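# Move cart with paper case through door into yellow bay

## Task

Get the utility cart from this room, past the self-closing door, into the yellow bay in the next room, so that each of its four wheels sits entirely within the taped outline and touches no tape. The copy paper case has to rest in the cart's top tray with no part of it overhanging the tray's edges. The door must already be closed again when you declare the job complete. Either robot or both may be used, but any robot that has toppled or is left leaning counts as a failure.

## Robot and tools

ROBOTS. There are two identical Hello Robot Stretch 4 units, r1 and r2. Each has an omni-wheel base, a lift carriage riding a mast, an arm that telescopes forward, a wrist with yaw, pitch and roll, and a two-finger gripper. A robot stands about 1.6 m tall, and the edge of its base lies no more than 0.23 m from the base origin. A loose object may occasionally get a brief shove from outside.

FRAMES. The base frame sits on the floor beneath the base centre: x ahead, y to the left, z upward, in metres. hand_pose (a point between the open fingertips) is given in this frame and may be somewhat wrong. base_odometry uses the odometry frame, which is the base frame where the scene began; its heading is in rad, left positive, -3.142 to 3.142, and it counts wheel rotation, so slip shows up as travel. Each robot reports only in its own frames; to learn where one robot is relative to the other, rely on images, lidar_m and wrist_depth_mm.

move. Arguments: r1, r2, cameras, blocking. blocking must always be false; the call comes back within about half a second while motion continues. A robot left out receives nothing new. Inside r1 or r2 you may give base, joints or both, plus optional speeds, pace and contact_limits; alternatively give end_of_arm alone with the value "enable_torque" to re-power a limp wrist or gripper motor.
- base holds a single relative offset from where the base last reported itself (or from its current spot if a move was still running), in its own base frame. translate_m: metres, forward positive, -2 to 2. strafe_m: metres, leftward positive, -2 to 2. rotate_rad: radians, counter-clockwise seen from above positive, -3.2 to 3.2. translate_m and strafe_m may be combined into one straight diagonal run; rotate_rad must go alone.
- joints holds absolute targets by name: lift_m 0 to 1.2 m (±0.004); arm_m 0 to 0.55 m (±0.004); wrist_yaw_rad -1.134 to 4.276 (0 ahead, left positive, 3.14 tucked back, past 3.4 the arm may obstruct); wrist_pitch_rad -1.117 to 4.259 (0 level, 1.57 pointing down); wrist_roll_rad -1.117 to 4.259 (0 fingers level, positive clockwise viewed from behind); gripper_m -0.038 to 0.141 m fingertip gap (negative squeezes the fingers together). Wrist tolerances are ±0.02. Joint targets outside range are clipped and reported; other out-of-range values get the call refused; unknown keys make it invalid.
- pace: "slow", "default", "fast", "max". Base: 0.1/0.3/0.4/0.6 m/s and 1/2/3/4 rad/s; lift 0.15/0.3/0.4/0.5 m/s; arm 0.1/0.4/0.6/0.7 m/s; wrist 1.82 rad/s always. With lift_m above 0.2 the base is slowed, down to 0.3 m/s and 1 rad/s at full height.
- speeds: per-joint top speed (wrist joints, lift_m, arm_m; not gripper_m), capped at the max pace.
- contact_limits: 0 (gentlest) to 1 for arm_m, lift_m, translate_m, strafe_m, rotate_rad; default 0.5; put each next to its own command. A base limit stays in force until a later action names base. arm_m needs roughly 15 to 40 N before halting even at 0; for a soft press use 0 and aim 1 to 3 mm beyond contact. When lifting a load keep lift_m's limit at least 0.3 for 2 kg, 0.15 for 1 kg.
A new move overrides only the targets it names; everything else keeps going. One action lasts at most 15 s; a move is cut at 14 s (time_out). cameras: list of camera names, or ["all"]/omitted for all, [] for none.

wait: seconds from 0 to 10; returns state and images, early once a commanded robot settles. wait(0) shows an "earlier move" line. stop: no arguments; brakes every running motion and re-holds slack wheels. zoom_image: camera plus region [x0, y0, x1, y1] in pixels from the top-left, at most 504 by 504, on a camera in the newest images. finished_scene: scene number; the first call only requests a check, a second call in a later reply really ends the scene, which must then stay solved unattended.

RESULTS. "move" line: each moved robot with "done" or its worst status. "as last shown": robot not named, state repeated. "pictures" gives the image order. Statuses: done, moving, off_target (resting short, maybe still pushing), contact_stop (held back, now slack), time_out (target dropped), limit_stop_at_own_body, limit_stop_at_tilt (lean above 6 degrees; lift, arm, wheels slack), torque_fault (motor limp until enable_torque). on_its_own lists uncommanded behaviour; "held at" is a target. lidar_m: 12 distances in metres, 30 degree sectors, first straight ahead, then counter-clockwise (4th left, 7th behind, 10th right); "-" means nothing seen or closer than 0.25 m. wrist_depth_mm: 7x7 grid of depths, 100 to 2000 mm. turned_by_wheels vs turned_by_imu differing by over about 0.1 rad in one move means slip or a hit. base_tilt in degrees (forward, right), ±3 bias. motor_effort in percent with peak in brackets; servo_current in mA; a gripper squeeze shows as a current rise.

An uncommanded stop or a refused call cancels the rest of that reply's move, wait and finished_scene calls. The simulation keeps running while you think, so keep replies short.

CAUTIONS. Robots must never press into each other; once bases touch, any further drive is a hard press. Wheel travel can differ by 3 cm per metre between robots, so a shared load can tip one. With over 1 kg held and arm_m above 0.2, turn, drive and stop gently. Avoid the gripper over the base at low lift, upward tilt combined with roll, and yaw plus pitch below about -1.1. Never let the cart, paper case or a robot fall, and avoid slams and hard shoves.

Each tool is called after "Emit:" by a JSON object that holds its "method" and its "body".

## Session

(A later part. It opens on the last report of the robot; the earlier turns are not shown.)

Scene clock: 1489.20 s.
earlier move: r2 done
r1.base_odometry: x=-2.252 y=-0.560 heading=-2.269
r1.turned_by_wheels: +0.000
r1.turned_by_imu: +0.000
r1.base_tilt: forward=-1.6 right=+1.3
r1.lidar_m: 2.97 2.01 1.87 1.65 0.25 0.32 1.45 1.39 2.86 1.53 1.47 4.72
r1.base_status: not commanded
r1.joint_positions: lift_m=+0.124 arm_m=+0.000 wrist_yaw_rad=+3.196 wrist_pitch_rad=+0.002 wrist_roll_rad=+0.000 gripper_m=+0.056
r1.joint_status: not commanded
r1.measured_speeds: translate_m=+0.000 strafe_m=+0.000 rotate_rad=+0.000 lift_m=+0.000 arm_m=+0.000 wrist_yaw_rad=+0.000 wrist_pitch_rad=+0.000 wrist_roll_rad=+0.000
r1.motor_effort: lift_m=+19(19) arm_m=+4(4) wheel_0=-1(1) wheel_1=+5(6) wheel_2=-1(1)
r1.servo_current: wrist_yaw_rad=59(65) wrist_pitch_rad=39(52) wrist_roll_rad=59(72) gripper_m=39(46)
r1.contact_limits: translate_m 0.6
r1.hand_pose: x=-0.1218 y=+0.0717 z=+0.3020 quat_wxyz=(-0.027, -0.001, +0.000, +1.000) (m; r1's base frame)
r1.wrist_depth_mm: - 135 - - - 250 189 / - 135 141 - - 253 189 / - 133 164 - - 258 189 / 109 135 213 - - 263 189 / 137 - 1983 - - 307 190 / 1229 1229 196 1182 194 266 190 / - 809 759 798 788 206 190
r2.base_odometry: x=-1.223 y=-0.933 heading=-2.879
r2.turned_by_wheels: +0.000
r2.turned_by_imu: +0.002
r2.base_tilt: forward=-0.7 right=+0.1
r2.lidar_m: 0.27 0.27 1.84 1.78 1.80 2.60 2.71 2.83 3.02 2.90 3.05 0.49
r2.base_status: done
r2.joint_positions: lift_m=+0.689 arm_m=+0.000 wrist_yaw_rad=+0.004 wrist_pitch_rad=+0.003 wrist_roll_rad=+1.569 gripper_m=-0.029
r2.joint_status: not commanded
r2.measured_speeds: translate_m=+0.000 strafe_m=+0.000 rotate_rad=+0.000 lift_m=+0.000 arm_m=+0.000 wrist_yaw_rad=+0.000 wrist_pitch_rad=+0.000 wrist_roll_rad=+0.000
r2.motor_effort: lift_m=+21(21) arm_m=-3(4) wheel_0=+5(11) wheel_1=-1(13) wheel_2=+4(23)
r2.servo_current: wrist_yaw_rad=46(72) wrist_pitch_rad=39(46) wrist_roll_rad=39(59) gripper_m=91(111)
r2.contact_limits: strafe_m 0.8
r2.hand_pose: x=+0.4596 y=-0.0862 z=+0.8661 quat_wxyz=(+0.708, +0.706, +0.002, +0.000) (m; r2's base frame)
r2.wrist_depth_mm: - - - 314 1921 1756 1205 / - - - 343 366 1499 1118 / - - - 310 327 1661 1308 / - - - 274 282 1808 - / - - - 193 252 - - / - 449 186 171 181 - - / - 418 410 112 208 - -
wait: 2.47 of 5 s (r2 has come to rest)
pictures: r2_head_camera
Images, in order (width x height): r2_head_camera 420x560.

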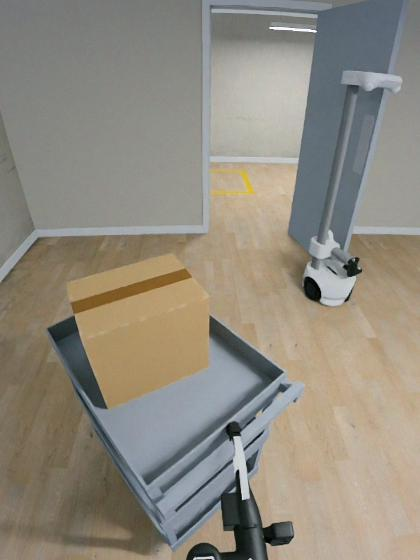

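Emit:
{"method": "move", "body": {"r2": {"base": {"strafe_m": 0.51, "translate_m": -1.41}, "pace": "default", "contact_limits": {"strafe_m": 0.8}}, "blocking": false, "cameras": []}}

Emit:
{"method": "wait", "body": {"seconds": 8, "cameras": ["r2_head_camera"]}}

Scene clock: 1504.73 s.
move: r2 moving
r1.base_odometry: x=-2.252 y=-0.560 heading=-2.269
r1.turned_by_wheels: +0.000
r1.turned_by_imu: +0.000
r1.base_tilt: forward=-1.6 right=+1.3
r1.lidar_m: 2.99 2.02 1.86 1.70 0.25 0.27 1.47 1.40 2.86 2.90 1.50 4.73
r1.base_status: not commanded
r1.joint_positions: lift_m=+0.124 arm_m=+0.000 wrist_yaw_rad=+3.196 wrist_pitch_rad=+0.002 wrist_roll_rad=+0.000 gripper_m=+0.056
r1.joint_status: not commanded
r1.measured_speeds: translate_m=+0.000 strafe_m=+0.000 rotate_rad=+0.000 lift_m=+0.000 arm_m=+0.000 wrist_yaw_rad=+0.000 wrist_pitch_rad=+0.000 wrist_roll_rad=+0.000
r1.motor_effort: lift_m=+19(19) arm_m=+4(4) wheel_0=+0(1) wheel_1=+5(6) wheel_2=-1(1)
r1.servo_current: wrist_yaw_rad=52(59) wrist_pitch_rad=39(46) wrist_roll_rad=46(65) gripper_m=46(46)
r1.contact_limits: translate_m 0.6
r1.hand_pose: x=-0.1218 y=+0.0717 z=+0.3020 quat_wxyz=(-0.027, -0.001, +0.000, +1.000) (m; r1's base frame)
r1.wrist_depth_mm: - 135 - - - 250 188 / - 135 141 - - 254 189 / - 133 164 - - 257 189 / 109 136 213 - - 263 189 / 137 - 1983 - - 307 190 / 1229 1229 196 1205 194 266 190 / - 820 759 798 798 206 191
r2.base_odometry: x=-1.190 y=-0.935 heading=-2.879
r2.turned_by_wheels: +0.000
r2.turned_by_imu: +0.000
r2.base_tilt: forward=-0.7 right=+0.0
r2.lidar_m: 0.25 0.28 1.84 1.77 1.82 2.59 2.67 2.80 3.04 2.92 3.05 0.47
r2.base_status: translate_m moving; strafe_m moving
r2.joint_positions: lift_m=+0.689 arm_m=+0.000 wrist_yaw_rad=+0.003 wrist_pitch_rad=+0.003 wrist_roll_rad=+1.569 gripper_m=-0.029
r2.joint_status: not commanded
r2.measured_speeds: translate_m=-0.122 strafe_m=+0.043 rotate_rad=-0.002 lift_m=+0.000 arm_m=+0.000 wrist_yaw_rad=-0.015 wrist_pitch_rad=+0.000 wrist_roll_rad=+0.000
r2.motor_effort: lift_m=+21(21) arm_m=-4(4) wheel_0=-11(13) wheel_1=-7(7) wheel_2=+15(17)
r2.servo_current: wrist_yaw_rad=46(59) wrist_pitch_rad=46(46) wrist_roll_rad=59(59) gripper_m=98(98)
r2.contact_limits: strafe_m 0.8
r2.hand_pose: x=+0.4596 y=-0.0865 z=+0.8661 quat_wxyz=(+0.708, +0.706, +0.002, +0.000) (m; r2's base frame)
r2.wrist_depth_mm: - - - - 1983 1708 1182 / - - - 336 355 1499 1138 / - - - 304 330 1618 1281 / - - - 273 278 1863 - / - - - 191 251 - - / - 445 185 170 182 - - / - 415 410 112 208 - -
pictures: none
No camera images: "cameras" was empty.

Scene clock: 1510.63 s.
earlier move: r2 done
r1.base_odometry: x=-2.252 y=-0.560 heading=-2.269
r1.turned_by_wheels: +0.000
r1.turned_by_imu: +0.000
r1.base_tilt: forward=-1.6 right=+1.3
r1.lidar_m: 3.00 2.01 1.86 1.67 0.25 0.27 1.44 1.37 2.85 2.89 2.67 2.73
r1.base_status: not commanded
r1.joint_positions: lift_m=+0.124 arm_m=+0.000 wrist_yaw_rad=+3.196 wrist_pitch_rad=+0.002 wrist_roll_rad=+0.000 gripper_m=+0.056
r1.joint_status: not commanded
r1.measured_speeds: translate_m=+0.000 strafe_m=+0.000 rotate_rad=+0.000 lift_m=+0.000 arm_m=+0.000 wrist_yaw_rad=+0.000 wrist_pitch_rad=+0.000 wrist_roll_rad=+0.000
r1.motor_effort: lift_m=+19(19) arm_m=+4(4) wheel_0=-1(1) wheel_1=+5(6) wheel_2=-1(1)
r1.servo_current: wrist_yaw_rad=59(85) wrist_pitch_rad=39(52) wrist_roll_rad=46(65) gripper_m=46(52)
r1.contact_limits: translate_m 0.6
r1.hand_pose: x=-0.1218 y=+0.0717 z=+0.3020 quat_wxyz=(-0.027, -0.001, +0.000, +1.000) (m; r1's base frame)
r1.wrist_depth_mm: - 135 - - - 251 188 / - 135 141 - - 254 189 / - 133 164 - - 258 189 / 109 135 214 - - 264 189 / 137 - 1983 - - 307 190 / 1229 1229 197 1205 195 265 190 / - 820 759 798 798 206 190
r2.base_odometry: x=+0.271 y=-1.060 heading=-2.880
r2.turned_by_wheels: +0.000
r2.turned_by_imu: -0.003
r2.base_tilt: forward=-0.6 right=+0.0
r2.lidar_m: 0.45 1.86 1.30 1.25 1.36 1.33 1.29 1.36 1.87 3.40 0.36 0.32
r2.base_status: done
r2.joint_positions: lift_m=+0.689 arm_m=+0.000 wrist_yaw_rad=-0.003 wrist_pitch_rad=+0.003 wrist_roll_rad=+1.569 gripper_m=-0.029
r2.joint_status: not commanded
r2.measured_speeds: translate_m=+0.000 strafe_m=+0.000 rotate_rad=+0.000 lift_m=+0.000 arm_m=+0.000 wrist_yaw_rad=+0.000 wrist_pitch_rad=+0.000 wrist_roll_rad=+0.000
r2.motor_effort: lift_m=+21(21) arm_m=-3(4) wheel_0=-4(17) wheel_1=-5(8) wheel_2=+0(17)
r2.servo_current: wrist_yaw_rad=39(65) wrist_pitch_rad=39(52) wrist_roll_rad=39(59) gripper_m=91(104)
r2.contact_limits: strafe_m 0.8
r2.hand_pose: x=+0.4590 y=-0.0884 z=+0.8661 quat_wxyz=(+0.708, +0.706, +0.000, -0.002) (m; r2's base frame)
r2.wrist_depth_mm: - 342 334 - - 118 - / - 397 404 - - 125 - / - - 504 - - 150 - / - - - - 188 539 512 / - - - - 224 1661 469 / - - 185 139 179 1397 394 / - - - 112 - 1661 1229
wait: 5.90 of 8 s (r2 has come to rest)
pictures: r2_head_camera
Images, in order (width x height): r2_head_camera 420x560.

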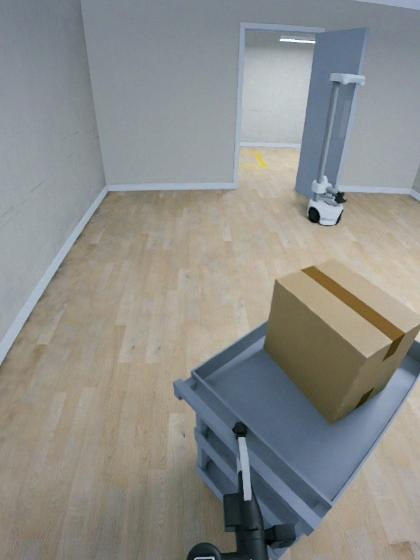

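Emit:
{"method": "move", "body": {"r2": {"base": {"strafe_m": -0.40, "translate_m": -0.20}, "pace": "slow", "contact_limits": {"strafe_m": 0.8}}, "blocking": false, "cameras": []}}

Emit:
{"method": "wait", "body": {"seconds": 8, "cameras": ["r2_head_camera"]}}

Scene clock: 1529.37 s.
move: r2 moving
r1.base_odometry: x=-2.252 y=-0.560 heading=-2.269
r1.turned_by_wheels: +0.000
r1.turned_by_imu: +0.000
r1.base_tilt: forward=-1.6 right=+1.3
r1.lidar_m: 2.98 1.99 1.88 1.68 0.25 0.27 1.45 1.40 2.84 2.91 2.63 2.75
r1.base_status: not commanded
r1.joint_positions: lift_m=+0.124 arm_m=+0.000 wrist_yaw_rad=+3.196 wrist_pitch_rad=+0.002 wrist_roll_rad=+0.000 gripper_m=+0.056
r1.joint_status: not commanded
r1.measured_speeds: translate_m=+0.000 strafe_m=+0.000 rotate_rad=+0.000 lift_m=+0.000 arm_m=+0.000 wrist_yaw_rad=+0.000 wrist_pitch_rad=+0.000 wrist_roll_rad=+0.000
r1.motor_effort: lift_m=+19(19) arm_m=+4(4) wheel_0=-1(1) wheel_1=+5(6) wheel_2=-1(1)
r1.servo_current: wrist_yaw_rad=52(65) wrist_pitch_rad=39(52) wrist_roll_rad=52(65) gripper_m=39(46)
r1.contact_limits: translate_m 0.6
r1.hand_pose: x=-0.1218 y=+0.0717 z=+0.3020 quat_wxyz=(-0.027, -0.001, +0.000, +1.000) (m; r1's base frame)
r1.wrist_depth_mm: - 135 - - - 251 188 / - 135 141 - - 253 189 / - 133 164 - - 258 189 / 109 135 214 - - 264 189 / 137 - 1983 - - 309 190 / 1229 1229 197 1205 194 266 190 / - 820 759 809 788 206 190
r2.base_odometry: x=+0.274 y=-1.048 heading=-2.879
r2.turned_by_wheels: +0.001
r2.turned_by_imu: +0.001
r2.base_tilt: forward=-0.7 right=+0.1
r2.lidar_m: 0.43 1.86 1.34 1.27 1.38 1.36 1.27 1.36 1.86 3.38 0.44 0.29
r2.base_status: translate_m moving; strafe_m moving
r2.joint_positions: lift_m=+0.689 arm_m=+0.000 wrist_yaw_rad=-0.002 wrist_pitch_rad=+0.003 wrist_roll_rad=+1.569 gripper_m=-0.029
r2.joint_status: not commanded
r2.measured_speeds: translate_m=-0.023 strafe_m=-0.043 rotate_rad=+0.002 lift_m=+0.000 arm_m=+0.000 wrist_yaw_rad=+0.018 wrist_pitch_rad=+0.000 wrist_roll_rad=+0.001
r2.motor_effort: lift_m=+21(21) arm_m=-3(4) wheel_0=+7(7) wheel_1=-8(10) wheel_2=+9(9)
r2.servo_current: wrist_yaw_rad=52(52) wrist_pitch_rad=46(46) wrist_roll_rad=39(52) gripper_m=91(98)
r2.contact_limits: strafe_m 0.8
r2.hand_pose: x=+0.4591 y=-0.0881 z=+0.8661 quat_wxyz=(+0.708, +0.706, +0.000, -0.002) (m; r2's base frame)
r2.wrist_depth_mm: - 338 345 - - 113 - / - 399 404 - - 127 - / - - 508 - - 148 - / - - - - - 544 508 / - - - - 223 1618 466 / - - 185 128 177 1430 421 / - - - 112 - 1661 1205
pictures: none
No camera images: "cameras" was empty.

Scene clock: 1534.63 s.
earlier move: r2 done
r1.base_odometry: x=-2.252 y=-0.560 heading=-2.269
r1.turned_by_wheels: +0.000
r1.turned_by_imu: +0.000
r1.base_tilt: forward=-1.6 right=+1.3
r1.lidar_m: 3.02 2.02 1.87 1.67 0.25 0.30 1.47 1.43 2.83 2.90 2.66 2.69
r1.base_status: not commanded
r1.joint_positions: lift_m=+0.124 arm_m=+0.000 wrist_yaw_rad=+3.196 wrist_pitch_rad=+0.002 wrist_roll_rad=+0.000 gripper_m=+0.056
r1.joint_status: not commanded
r1.measured_speeds: translate_m=+0.000 strafe_m=+0.000 rotate_rad=+0.000 lift_m=+0.000 arm_m=+0.000 wrist_yaw_rad=+0.000 wrist_pitch_rad=+0.000 wrist_roll_rad=+0.000
r1.motor_effort: lift_m=+19(19) arm_m=+4(4) wheel_0=+0(1) wheel_1=+6(6) wheel_2=-1(1)
r1.servo_current: wrist_yaw_rad=65(78) wrist_pitch_rad=46(52) wrist_roll_rad=59(72) gripper_m=39(52)
r1.contact_limits: translate_m 0.6
r1.hand_pose: x=-0.1218 y=+0.0717 z=+0.3020 quat_wxyz=(-0.027, -0.001, +0.000, +1.000) (m; r1's base frame)
r1.wrist_depth_mm: - 135 - - - 250 188 / - 135 141 - - 253 189 / - 134 164 - - 258 189 / 109 135 215 - - 264 190 / 137 - - - - 309 190 / 1229 1229 196 1205 194 266 190 / - 809 759 798 798 206 191
r2.base_odometry: x=+0.360 y=-0.622 heading=-2.879
r2.turned_by_wheels: +0.000
r2.turned_by_imu: +0.003
r2.base_tilt: forward=-0.6 right=+0.1
r2.lidar_m: 0.41 2.43 1.72 1.68 1.58 1.11 1.08 1.15 1.59 2.98 3.11 0.35
r2.base_status: done
r2.joint_positions: lift_m=+0.689 arm_m=+0.000 wrist_yaw_rad=+0.009 wrist_pitch_rad=+0.003 wrist_roll_rad=+1.569 gripper_m=-0.029
r2.joint_status: not commanded
r2.measured_speeds: translate_m=+0.000 strafe_m=+0.000 rotate_rad=+0.000 lift_m=+0.000 arm_m=+0.000 wrist_yaw_rad=+0.000 wrist_pitch_rad=+0.000 wrist_roll_rad=+0.000
r2.motor_effort: lift_m=+21(21) arm_m=-3(4) wheel_0=+7(21) wheel_1=-4(10) wheel_2=+7(13)
r2.servo_current: wrist_yaw_rad=52(72) wrist_pitch_rad=46(52) wrist_roll_rad=46(59) gripper_m=85(98)
r2.contact_limits: strafe_m 0.8
r2.hand_pose: x=+0.4601 y=-0.0847 z=+0.8661 quat_wxyz=(+0.708, +0.706, +0.004, +0.002) (m; r2's base frame)
r2.wrist_depth_mm: - 375 368 115 171 - - / - 377 387 - 180 - - / - 430 424 132 196 - - / - - 473 144 211 - - / - - 535 153 225 1618 - / - - 186 167 182 1618 492 / - - - 112 262 1618 1229
wait: 5.27 of 8 s (r2 has come to rest)
pictures: r2_head_camera
Images, in order (width x height): r2_head_camera 420x560.

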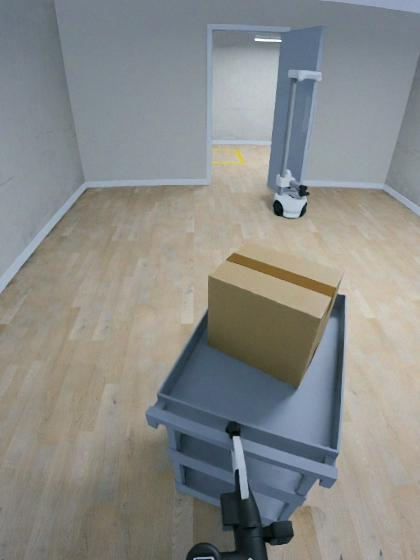

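Emit:
{"method": "move", "body": {"r2": {"base": {"strafe_m": -0.36, "translate_m": -0.05}, "pace": "slow", "contact_limits": {"strafe_m": 0.8}}, "blocking": false, "cameras": []}}

Emit:
{"method": "wait", "body": {"seconds": 7, "cameras": ["r2_head_camera"]}}

Scene clock: 1543.80 s.
move: r2 moving
r1.base_odometry: x=-2.252 y=-0.560 heading=-2.269
r1.turned_by_wheels: +0.000
r1.turned_by_imu: +0.000
r1.base_tilt: forward=-1.6 right=+1.3
r1.lidar_m: 2.99 1.98 1.84 1.68 0.25 0.29 1.47 1.41 2.84 2.91 2.72 2.69
r1.base_status: not commanded
r1.joint_positions: lift_m=+0.124 arm_m=+0.000 wrist_yaw_rad=+3.196 wrist_pitch_rad=+0.002 wrist_roll_rad=+0.000 gripper_m=+0.056
r1.joint_status: not commanded
r1.measured_speeds: translate_m=+0.000 strafe_m=+0.000 rotate_rad=+0.000 lift_m=+0.000 arm_m=+0.000 wrist_yaw_rad=+0.000 wrist_pitch_rad=+0.000 wrist_roll_rad=+0.000
r1.motor_effort: lift_m=+19(19) arm_m=+4(4) wheel_0=+0(1) wheel_1=+5(6) wheel_2=-1(1)
r1.servo_current: wrist_yaw_rad=39(59) wrist_pitch_rad=46(46) wrist_roll_rad=46(59) gripper_m=39(52)
r1.contact_limits: translate_m 0.6
r1.hand_pose: x=-0.1218 y=+0.0717 z=+0.3020 quat_wxyz=(-0.027, -0.001, +0.000, +1.000) (m; r1's base frame)
r1.wrist_depth_mm: - 135 - - - 250 188 / - 135 141 - - 254 189 / - 133 164 - - 258 189 / 109 136 214 - - 264 189 / 137 - 1983 - - 307 190 / 1229 1229 197 1205 194 266 190 / - 809 759 798 788 206 190
r2.base_odometry: x=+0.359 y=-0.608 heading=-2.878
r2.turned_by_wheels: +0.001
r2.turned_by_imu: +0.002
r2.base_tilt: forward=-0.7 right=+0.1
r2.lidar_m: 0.42 0.48 1.71 1.69 1.56 1.14 1.09 1.15 1.60 2.98 3.11 0.37
r2.base_status: translate_m moving; strafe_m moving
r2.joint_positions: lift_m=+0.689 arm_m=+0.000 wrist_yaw_rad=+0.009 wrist_pitch_rad=+0.003 wrist_roll_rad=+1.569 gripper_m=-0.029
r2.joint_status: not commanded
r2.measured_speeds: translate_m=-0.008 strafe_m=-0.051 rotate_rad=+0.000 lift_m=+0.000 arm_m=+0.000 wrist_yaw_rad=+0.000 wrist_pitch_rad=+0.000 wrist_roll_rad=+0.000
r2.motor_effort: lift_m=+21(21) arm_m=-4(4) wheel_0=+13(13) wheel_1=-4(8) wheel_2=+7(9)
r2.servo_current: wrist_yaw_rad=59(72) wrist_pitch_rad=39(46) wrist_roll_rad=33(59) gripper_m=91(91)
r2.contact_limits: strafe_m 0.8
r2.hand_pose: x=+0.4601 y=-0.0847 z=+0.8661 quat_wxyz=(+0.708, +0.706, +0.004, +0.002) (m; r2's base frame)
r2.wrist_depth_mm: - 379 373 114 171 - - / - 377 384 126 182 - - / - 430 418 132 195 - - / - - 473 143 208 - - / - - 539 153 224 1618 - / - - 188 166 182 1661 492 / - - - 112 260 1618 1205
pictures: none
No camera images: "cameras" was empty.

Scene clock: 1548.13 s.
earlier move: r2 done
r1.base_odometry: x=-2.252 y=-0.560 heading=-2.269
r1.turned_by_wheels: +0.000
r1.turned_by_imu: +0.000
r1.base_tilt: forward=-1.6 right=+1.3
r1.lidar_m: 2.97 1.98 1.87 1.66 0.25 0.28 1.47 1.41 2.85 2.91 3.72 2.60
r1.base_status: not commanded
r1.joint_positions: lift_m=+0.124 arm_m=+0.000 wrist_yaw_rad=+3.196 wrist_pitch_rad=+0.002 wrist_roll_rad=+0.000 gripper_m=+0.056
r1.joint_status: not commanded
r1.measured_speeds: translate_m=+0.000 strafe_m=+0.000 rotate_rad=+0.000 lift_m=+0.000 arm_m=+0.000 wrist_yaw_rad=+0.000 wrist_pitch_rad=+0.000 wrist_roll_rad=+0.000
r1.motor_effort: lift_m=+19(19) arm_m=+4(4) wheel_0=+0(1) wheel_1=+5(6) wheel_2=-1(1)
r1.servo_current: wrist_yaw_rad=59(65) wrist_pitch_rad=39(59) wrist_roll_rad=33(65) gripper_m=46(52)
r1.contact_limits: translate_m 0.6
r1.hand_pose: x=-0.1218 y=+0.0717 z=+0.3020 quat_wxyz=(-0.027, -0.001, +0.000, +1.000) (m; r1's base frame)
r1.wrist_depth_mm: - 135 - - - 250 188 / - 135 141 - - 254 189 / - 133 164 - - 258 189 / 109 135 214 - - 263 189 / 137 - - - - 307 190 / 1229 1205 196 1205 194 266 190 / - 809 768 809 798 206 191
r2.base_odometry: x=+0.315 y=-0.261 heading=-2.878
r2.turned_by_wheels: +0.000
r2.turned_by_imu: +0.001
r2.base_tilt: forward=-0.7 right=+0.1
r2.lidar_m: 0.37 0.40 2.10 2.03 1.52 1.09 1.04 1.10 1.54 2.64 2.74 0.38
r2.base_status: done
r2.joint_positions: lift_m=+0.689 arm_m=+0.000 wrist_yaw_rad=+0.009 wrist_pitch_rad=+0.003 wrist_roll_rad=+1.569 gripper_m=-0.029
r2.joint_status: not commanded
r2.measured_speeds: translate_m=+0.000 strafe_m=+0.000 rotate_rad=+0.000 lift_m=+0.000 arm_m=+0.000 wrist_yaw_rad=+0.000 wrist_pitch_rad=+0.000 wrist_roll_rad=+0.000
r2.motor_effort: lift_m=+21(21) arm_m=+4(4) wheel_0=+7(18) wheel_1=-2(8) wheel_2=+7(9)
r2.servo_current: wrist_yaw_rad=65(72) wrist_pitch_rad=39(46) wrist_roll_rad=59(59) gripper_m=85(91)
r2.contact_limits: strafe_m 0.8
r2.hand_pose: x=+0.4601 y=-0.0847 z=+0.8661 quat_wxyz=(+0.708, +0.706, +0.004, +0.002) (m; r2's base frame)
r2.wrist_depth_mm: - - - 160 217 1708 - / - - - 162 221 - - / - 430 430 165 224 - - / - 462 445 167 228 - - / - - 477 171 234 - - / - - 186 173 181 676 - / - - - 112 240 1499 504
wait: 4.33 of 7 s (r2 has come to rest)
pictures: r2_head_camera
Images, in order (width x height): r2_head_camera 420x560.

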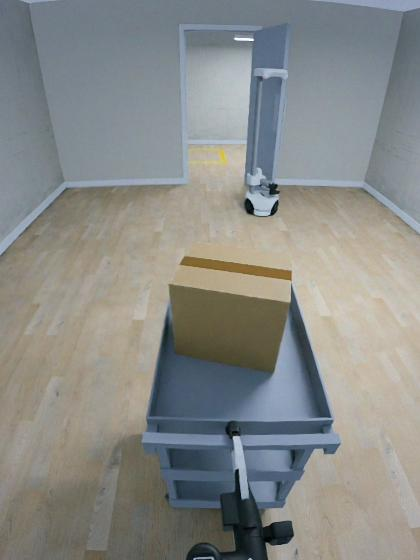

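Emit:
{"method": "move", "body": {"r2": {"base": {"strafe_m": -0.06, "translate_m": 0.30}, "pace": "slow", "contact_limits": {"translate_m": 0.8}}, "blocking": false, "cameras": []}}

Emit:
{"method": "wait", "body": {"seconds": 6, "cameras": ["r2_head_camera"]}}

Scene clock: 1565.80 s.
move: r2 moving
r1.base_odometry: x=-2.252 y=-0.560 heading=-2.269
r1.turned_by_wheels: +0.000
r1.turned_by_imu: +0.000
r1.base_tilt: forward=-1.6 right=+1.3
r1.lidar_m: 3.02 2.00 1.85 1.67 0.25 0.29 1.48 1.41 2.86 2.89 3.71 2.61
r1.base_status: not commanded
r1.joint_positions: lift_m=+0.124 arm_m=+0.000 wrist_yaw_rad=+3.196 wrist_pitch_rad=+0.002 wrist_roll_rad=+0.000 gripper_m=+0.056
r1.joint_status: not commanded
r1.measured_speeds: translate_m=+0.000 strafe_m=+0.000 rotate_rad=+0.000 lift_m=+0.000 arm_m=+0.000 wrist_yaw_rad=+0.000 wrist_pitch_rad=+0.000 wrist_roll_rad=+0.000
r1.motor_effort: lift_m=+19(19) arm_m=+4(4) wheel_0=-1(1) wheel_1=+5(6) wheel_2=-1(1)
r1.servo_current: wrist_yaw_rad=52(59) wrist_pitch_rad=46(52) wrist_roll_rad=33(65) gripper_m=46(46)
r1.contact_limits: translate_m 0.6
r1.hand_pose: x=-0.1218 y=+0.0717 z=+0.3020 quat_wxyz=(-0.027, -0.001, +0.000, +1.000) (m; r1's base frame)
r1.wrist_depth_mm: - 135 - - - 251 188 / - 135 141 - - 254 189 / - 133 163 - - 259 189 / 109 135 214 - - 263 189 / 137 - - - - 307 190 / 1229 1229 197 1205 194 265 190 / - 809 759 798 798 206 191
r2.base_odometry: x=+0.302 y=-0.262 heading=-2.878
r2.turned_by_wheels: +0.000
r2.turned_by_imu: +0.001
r2.base_tilt: forward=-0.7 right=+0.1
r2.lidar_m: 0.37 0.40 2.09 2.03 1.52 1.09 1.05 1.12 1.56 2.63 2.75 0.41
r2.base_status: translate_m moving; strafe_m moving
r2.joint_positions: lift_m=+0.689 arm_m=+0.000 wrist_yaw_rad=+0.003 wrist_pitch_rad=+0.003 wrist_roll_rad=+1.569 gripper_m=-0.029
r2.joint_status: not commanded
r2.measured_speeds: translate_m=+0.050 strafe_m=-0.009 rotate_rad=+0.000 lift_m=+0.000 arm_m=+0.000 wrist_yaw_rad=-0.017 wrist_pitch_rad=+0.000 wrist_roll_rad=+0.000
r2.motor_effort: lift_m=+21(21) arm_m=+4(4) wheel_0=+9(13) wheel_1=+8(9) wheel_2=-15(15)
r2.servo_current: wrist_yaw_rad=39(72) wrist_pitch_rad=52(52) wrist_roll_rad=46(59) gripper_m=85(91)
r2.contact_limits: translate_m 0.8
r2.hand_pose: x=+0.4596 y=-0.0865 z=+0.8661 quat_wxyz=(+0.708, +0.706, +0.002, +0.000) (m; r2's base frame)
r2.wrist_depth_mm: - - - 160 217 1618 - / - - - 163 221 - - / - 430 427 164 224 - - / - 455 445 167 228 - - / - - 473 170 230 - - / - - 186 171 181 732 - / - - - 112 237 1661 496
pictures: none
No camera images: "cameras" was empty.

Scene clock: 1569.63 s.
earlier move: r2 done
r1.base_odometry: x=-2.252 y=-0.560 heading=-2.269
r1.turned_by_wheels: +0.000
r1.turned_by_imu: +0.000
r1.base_tilt: forward=-1.6 right=+1.3
r1.lidar_m: 3.02 2.02 1.84 1.68 0.25 0.29 1.47 1.42 2.86 2.91 3.71 2.31
r1.base_status: not commanded
r1.joint_positions: lift_m=+0.124 arm_m=+0.000 wrist_yaw_rad=+3.196 wrist_pitch_rad=+0.002 wrist_roll_rad=+0.000 gripper_m=+0.056
r1.joint_status: not commanded
r1.measured_speeds: translate_m=+0.000 strafe_m=+0.000 rotate_rad=+0.000 lift_m=+0.000 arm_m=+0.000 wrist_yaw_rad=+0.000 wrist_pitch_rad=+0.000 wrist_roll_rad=+0.000
r1.motor_effort: lift_m=+19(19) arm_m=+4(4) wheel_0=+0(1) wheel_1=+5(6) wheel_2=-1(1)
r1.servo_current: wrist_yaw_rad=46(65) wrist_pitch_rad=39(52) wrist_roll_rad=52(72) gripper_m=39(52)
r1.contact_limits: translate_m 0.6
r1.hand_pose: x=-0.1218 y=+0.0717 z=+0.3020 quat_wxyz=(-0.027, -0.001, +0.000, +1.000) (m; r1's base frame)
r1.wrist_depth_mm: - 135 - - - 251 188 / - 135 141 - - 254 188 / - 133 164 - - 259 188 / 109 135 214 - - 264 189 / 137 - - - - 307 190 / 1229 1255 196 1205 194 266 190 / - 809 759 798 788 206 190
r2.base_odometry: x=+0.010 y=-0.282 heading=-2.878
r2.turned_by_wheels: -0.001
r2.turned_by_imu: -0.002
r2.base_tilt: forward=-0.7 right=+0.1
r2.lidar_m: 0.41 2.98 2.14 2.07 1.92 1.40 1.33 1.40 1.93 2.56 2.70 0.38
r2.base_status: done
r2.joint_positions: lift_m=+0.689 arm_m=+0.000 wrist_yaw_rad=-0.005 wrist_pitch_rad=+0.003 wrist_roll_rad=+1.569 gripper_m=-0.029
r2.joint_status: not commanded
r2.measured_speeds: translate_m=+0.000 strafe_m=+0.000 rotate_rad=+0.000 lift_m=+0.000 arm_m=+0.000 wrist_yaw_rad=+0.000 wrist_pitch_rad=+0.000 wrist_roll_rad=+0.000
r2.motor_effort: lift_m=+21(21) arm_m=+4(4) wheel_0=+1(14) wheel_1=+3(9) wheel_2=-8(18)
r2.servo_current: wrist_yaw_rad=59(72) wrist_pitch_rad=39(52) wrist_roll_rad=46(59) gripper_m=85(91)
r2.contact_limits: translate_m 0.8
r2.hand_pose: x=+0.4588 y=-0.0889 z=+0.8661 quat_wxyz=(+0.708, +0.706, -0.001, -0.003) (m; r2's base frame)
r2.wrist_depth_mm: - 492 473 128 186 - - / - 387 389 137 194 - - / - 436 424 144 204 - - / - 488 466 151 215 - - / - - 512 160 228 732 - / - - 184 170 182 1661 500 / - - - 112 - 1708 1229
wait: 3.83 of 6 s (r2 has come to rest)
pictures: r2_head_camera
Images, in order (width x height): r2_head_camera 420x560.

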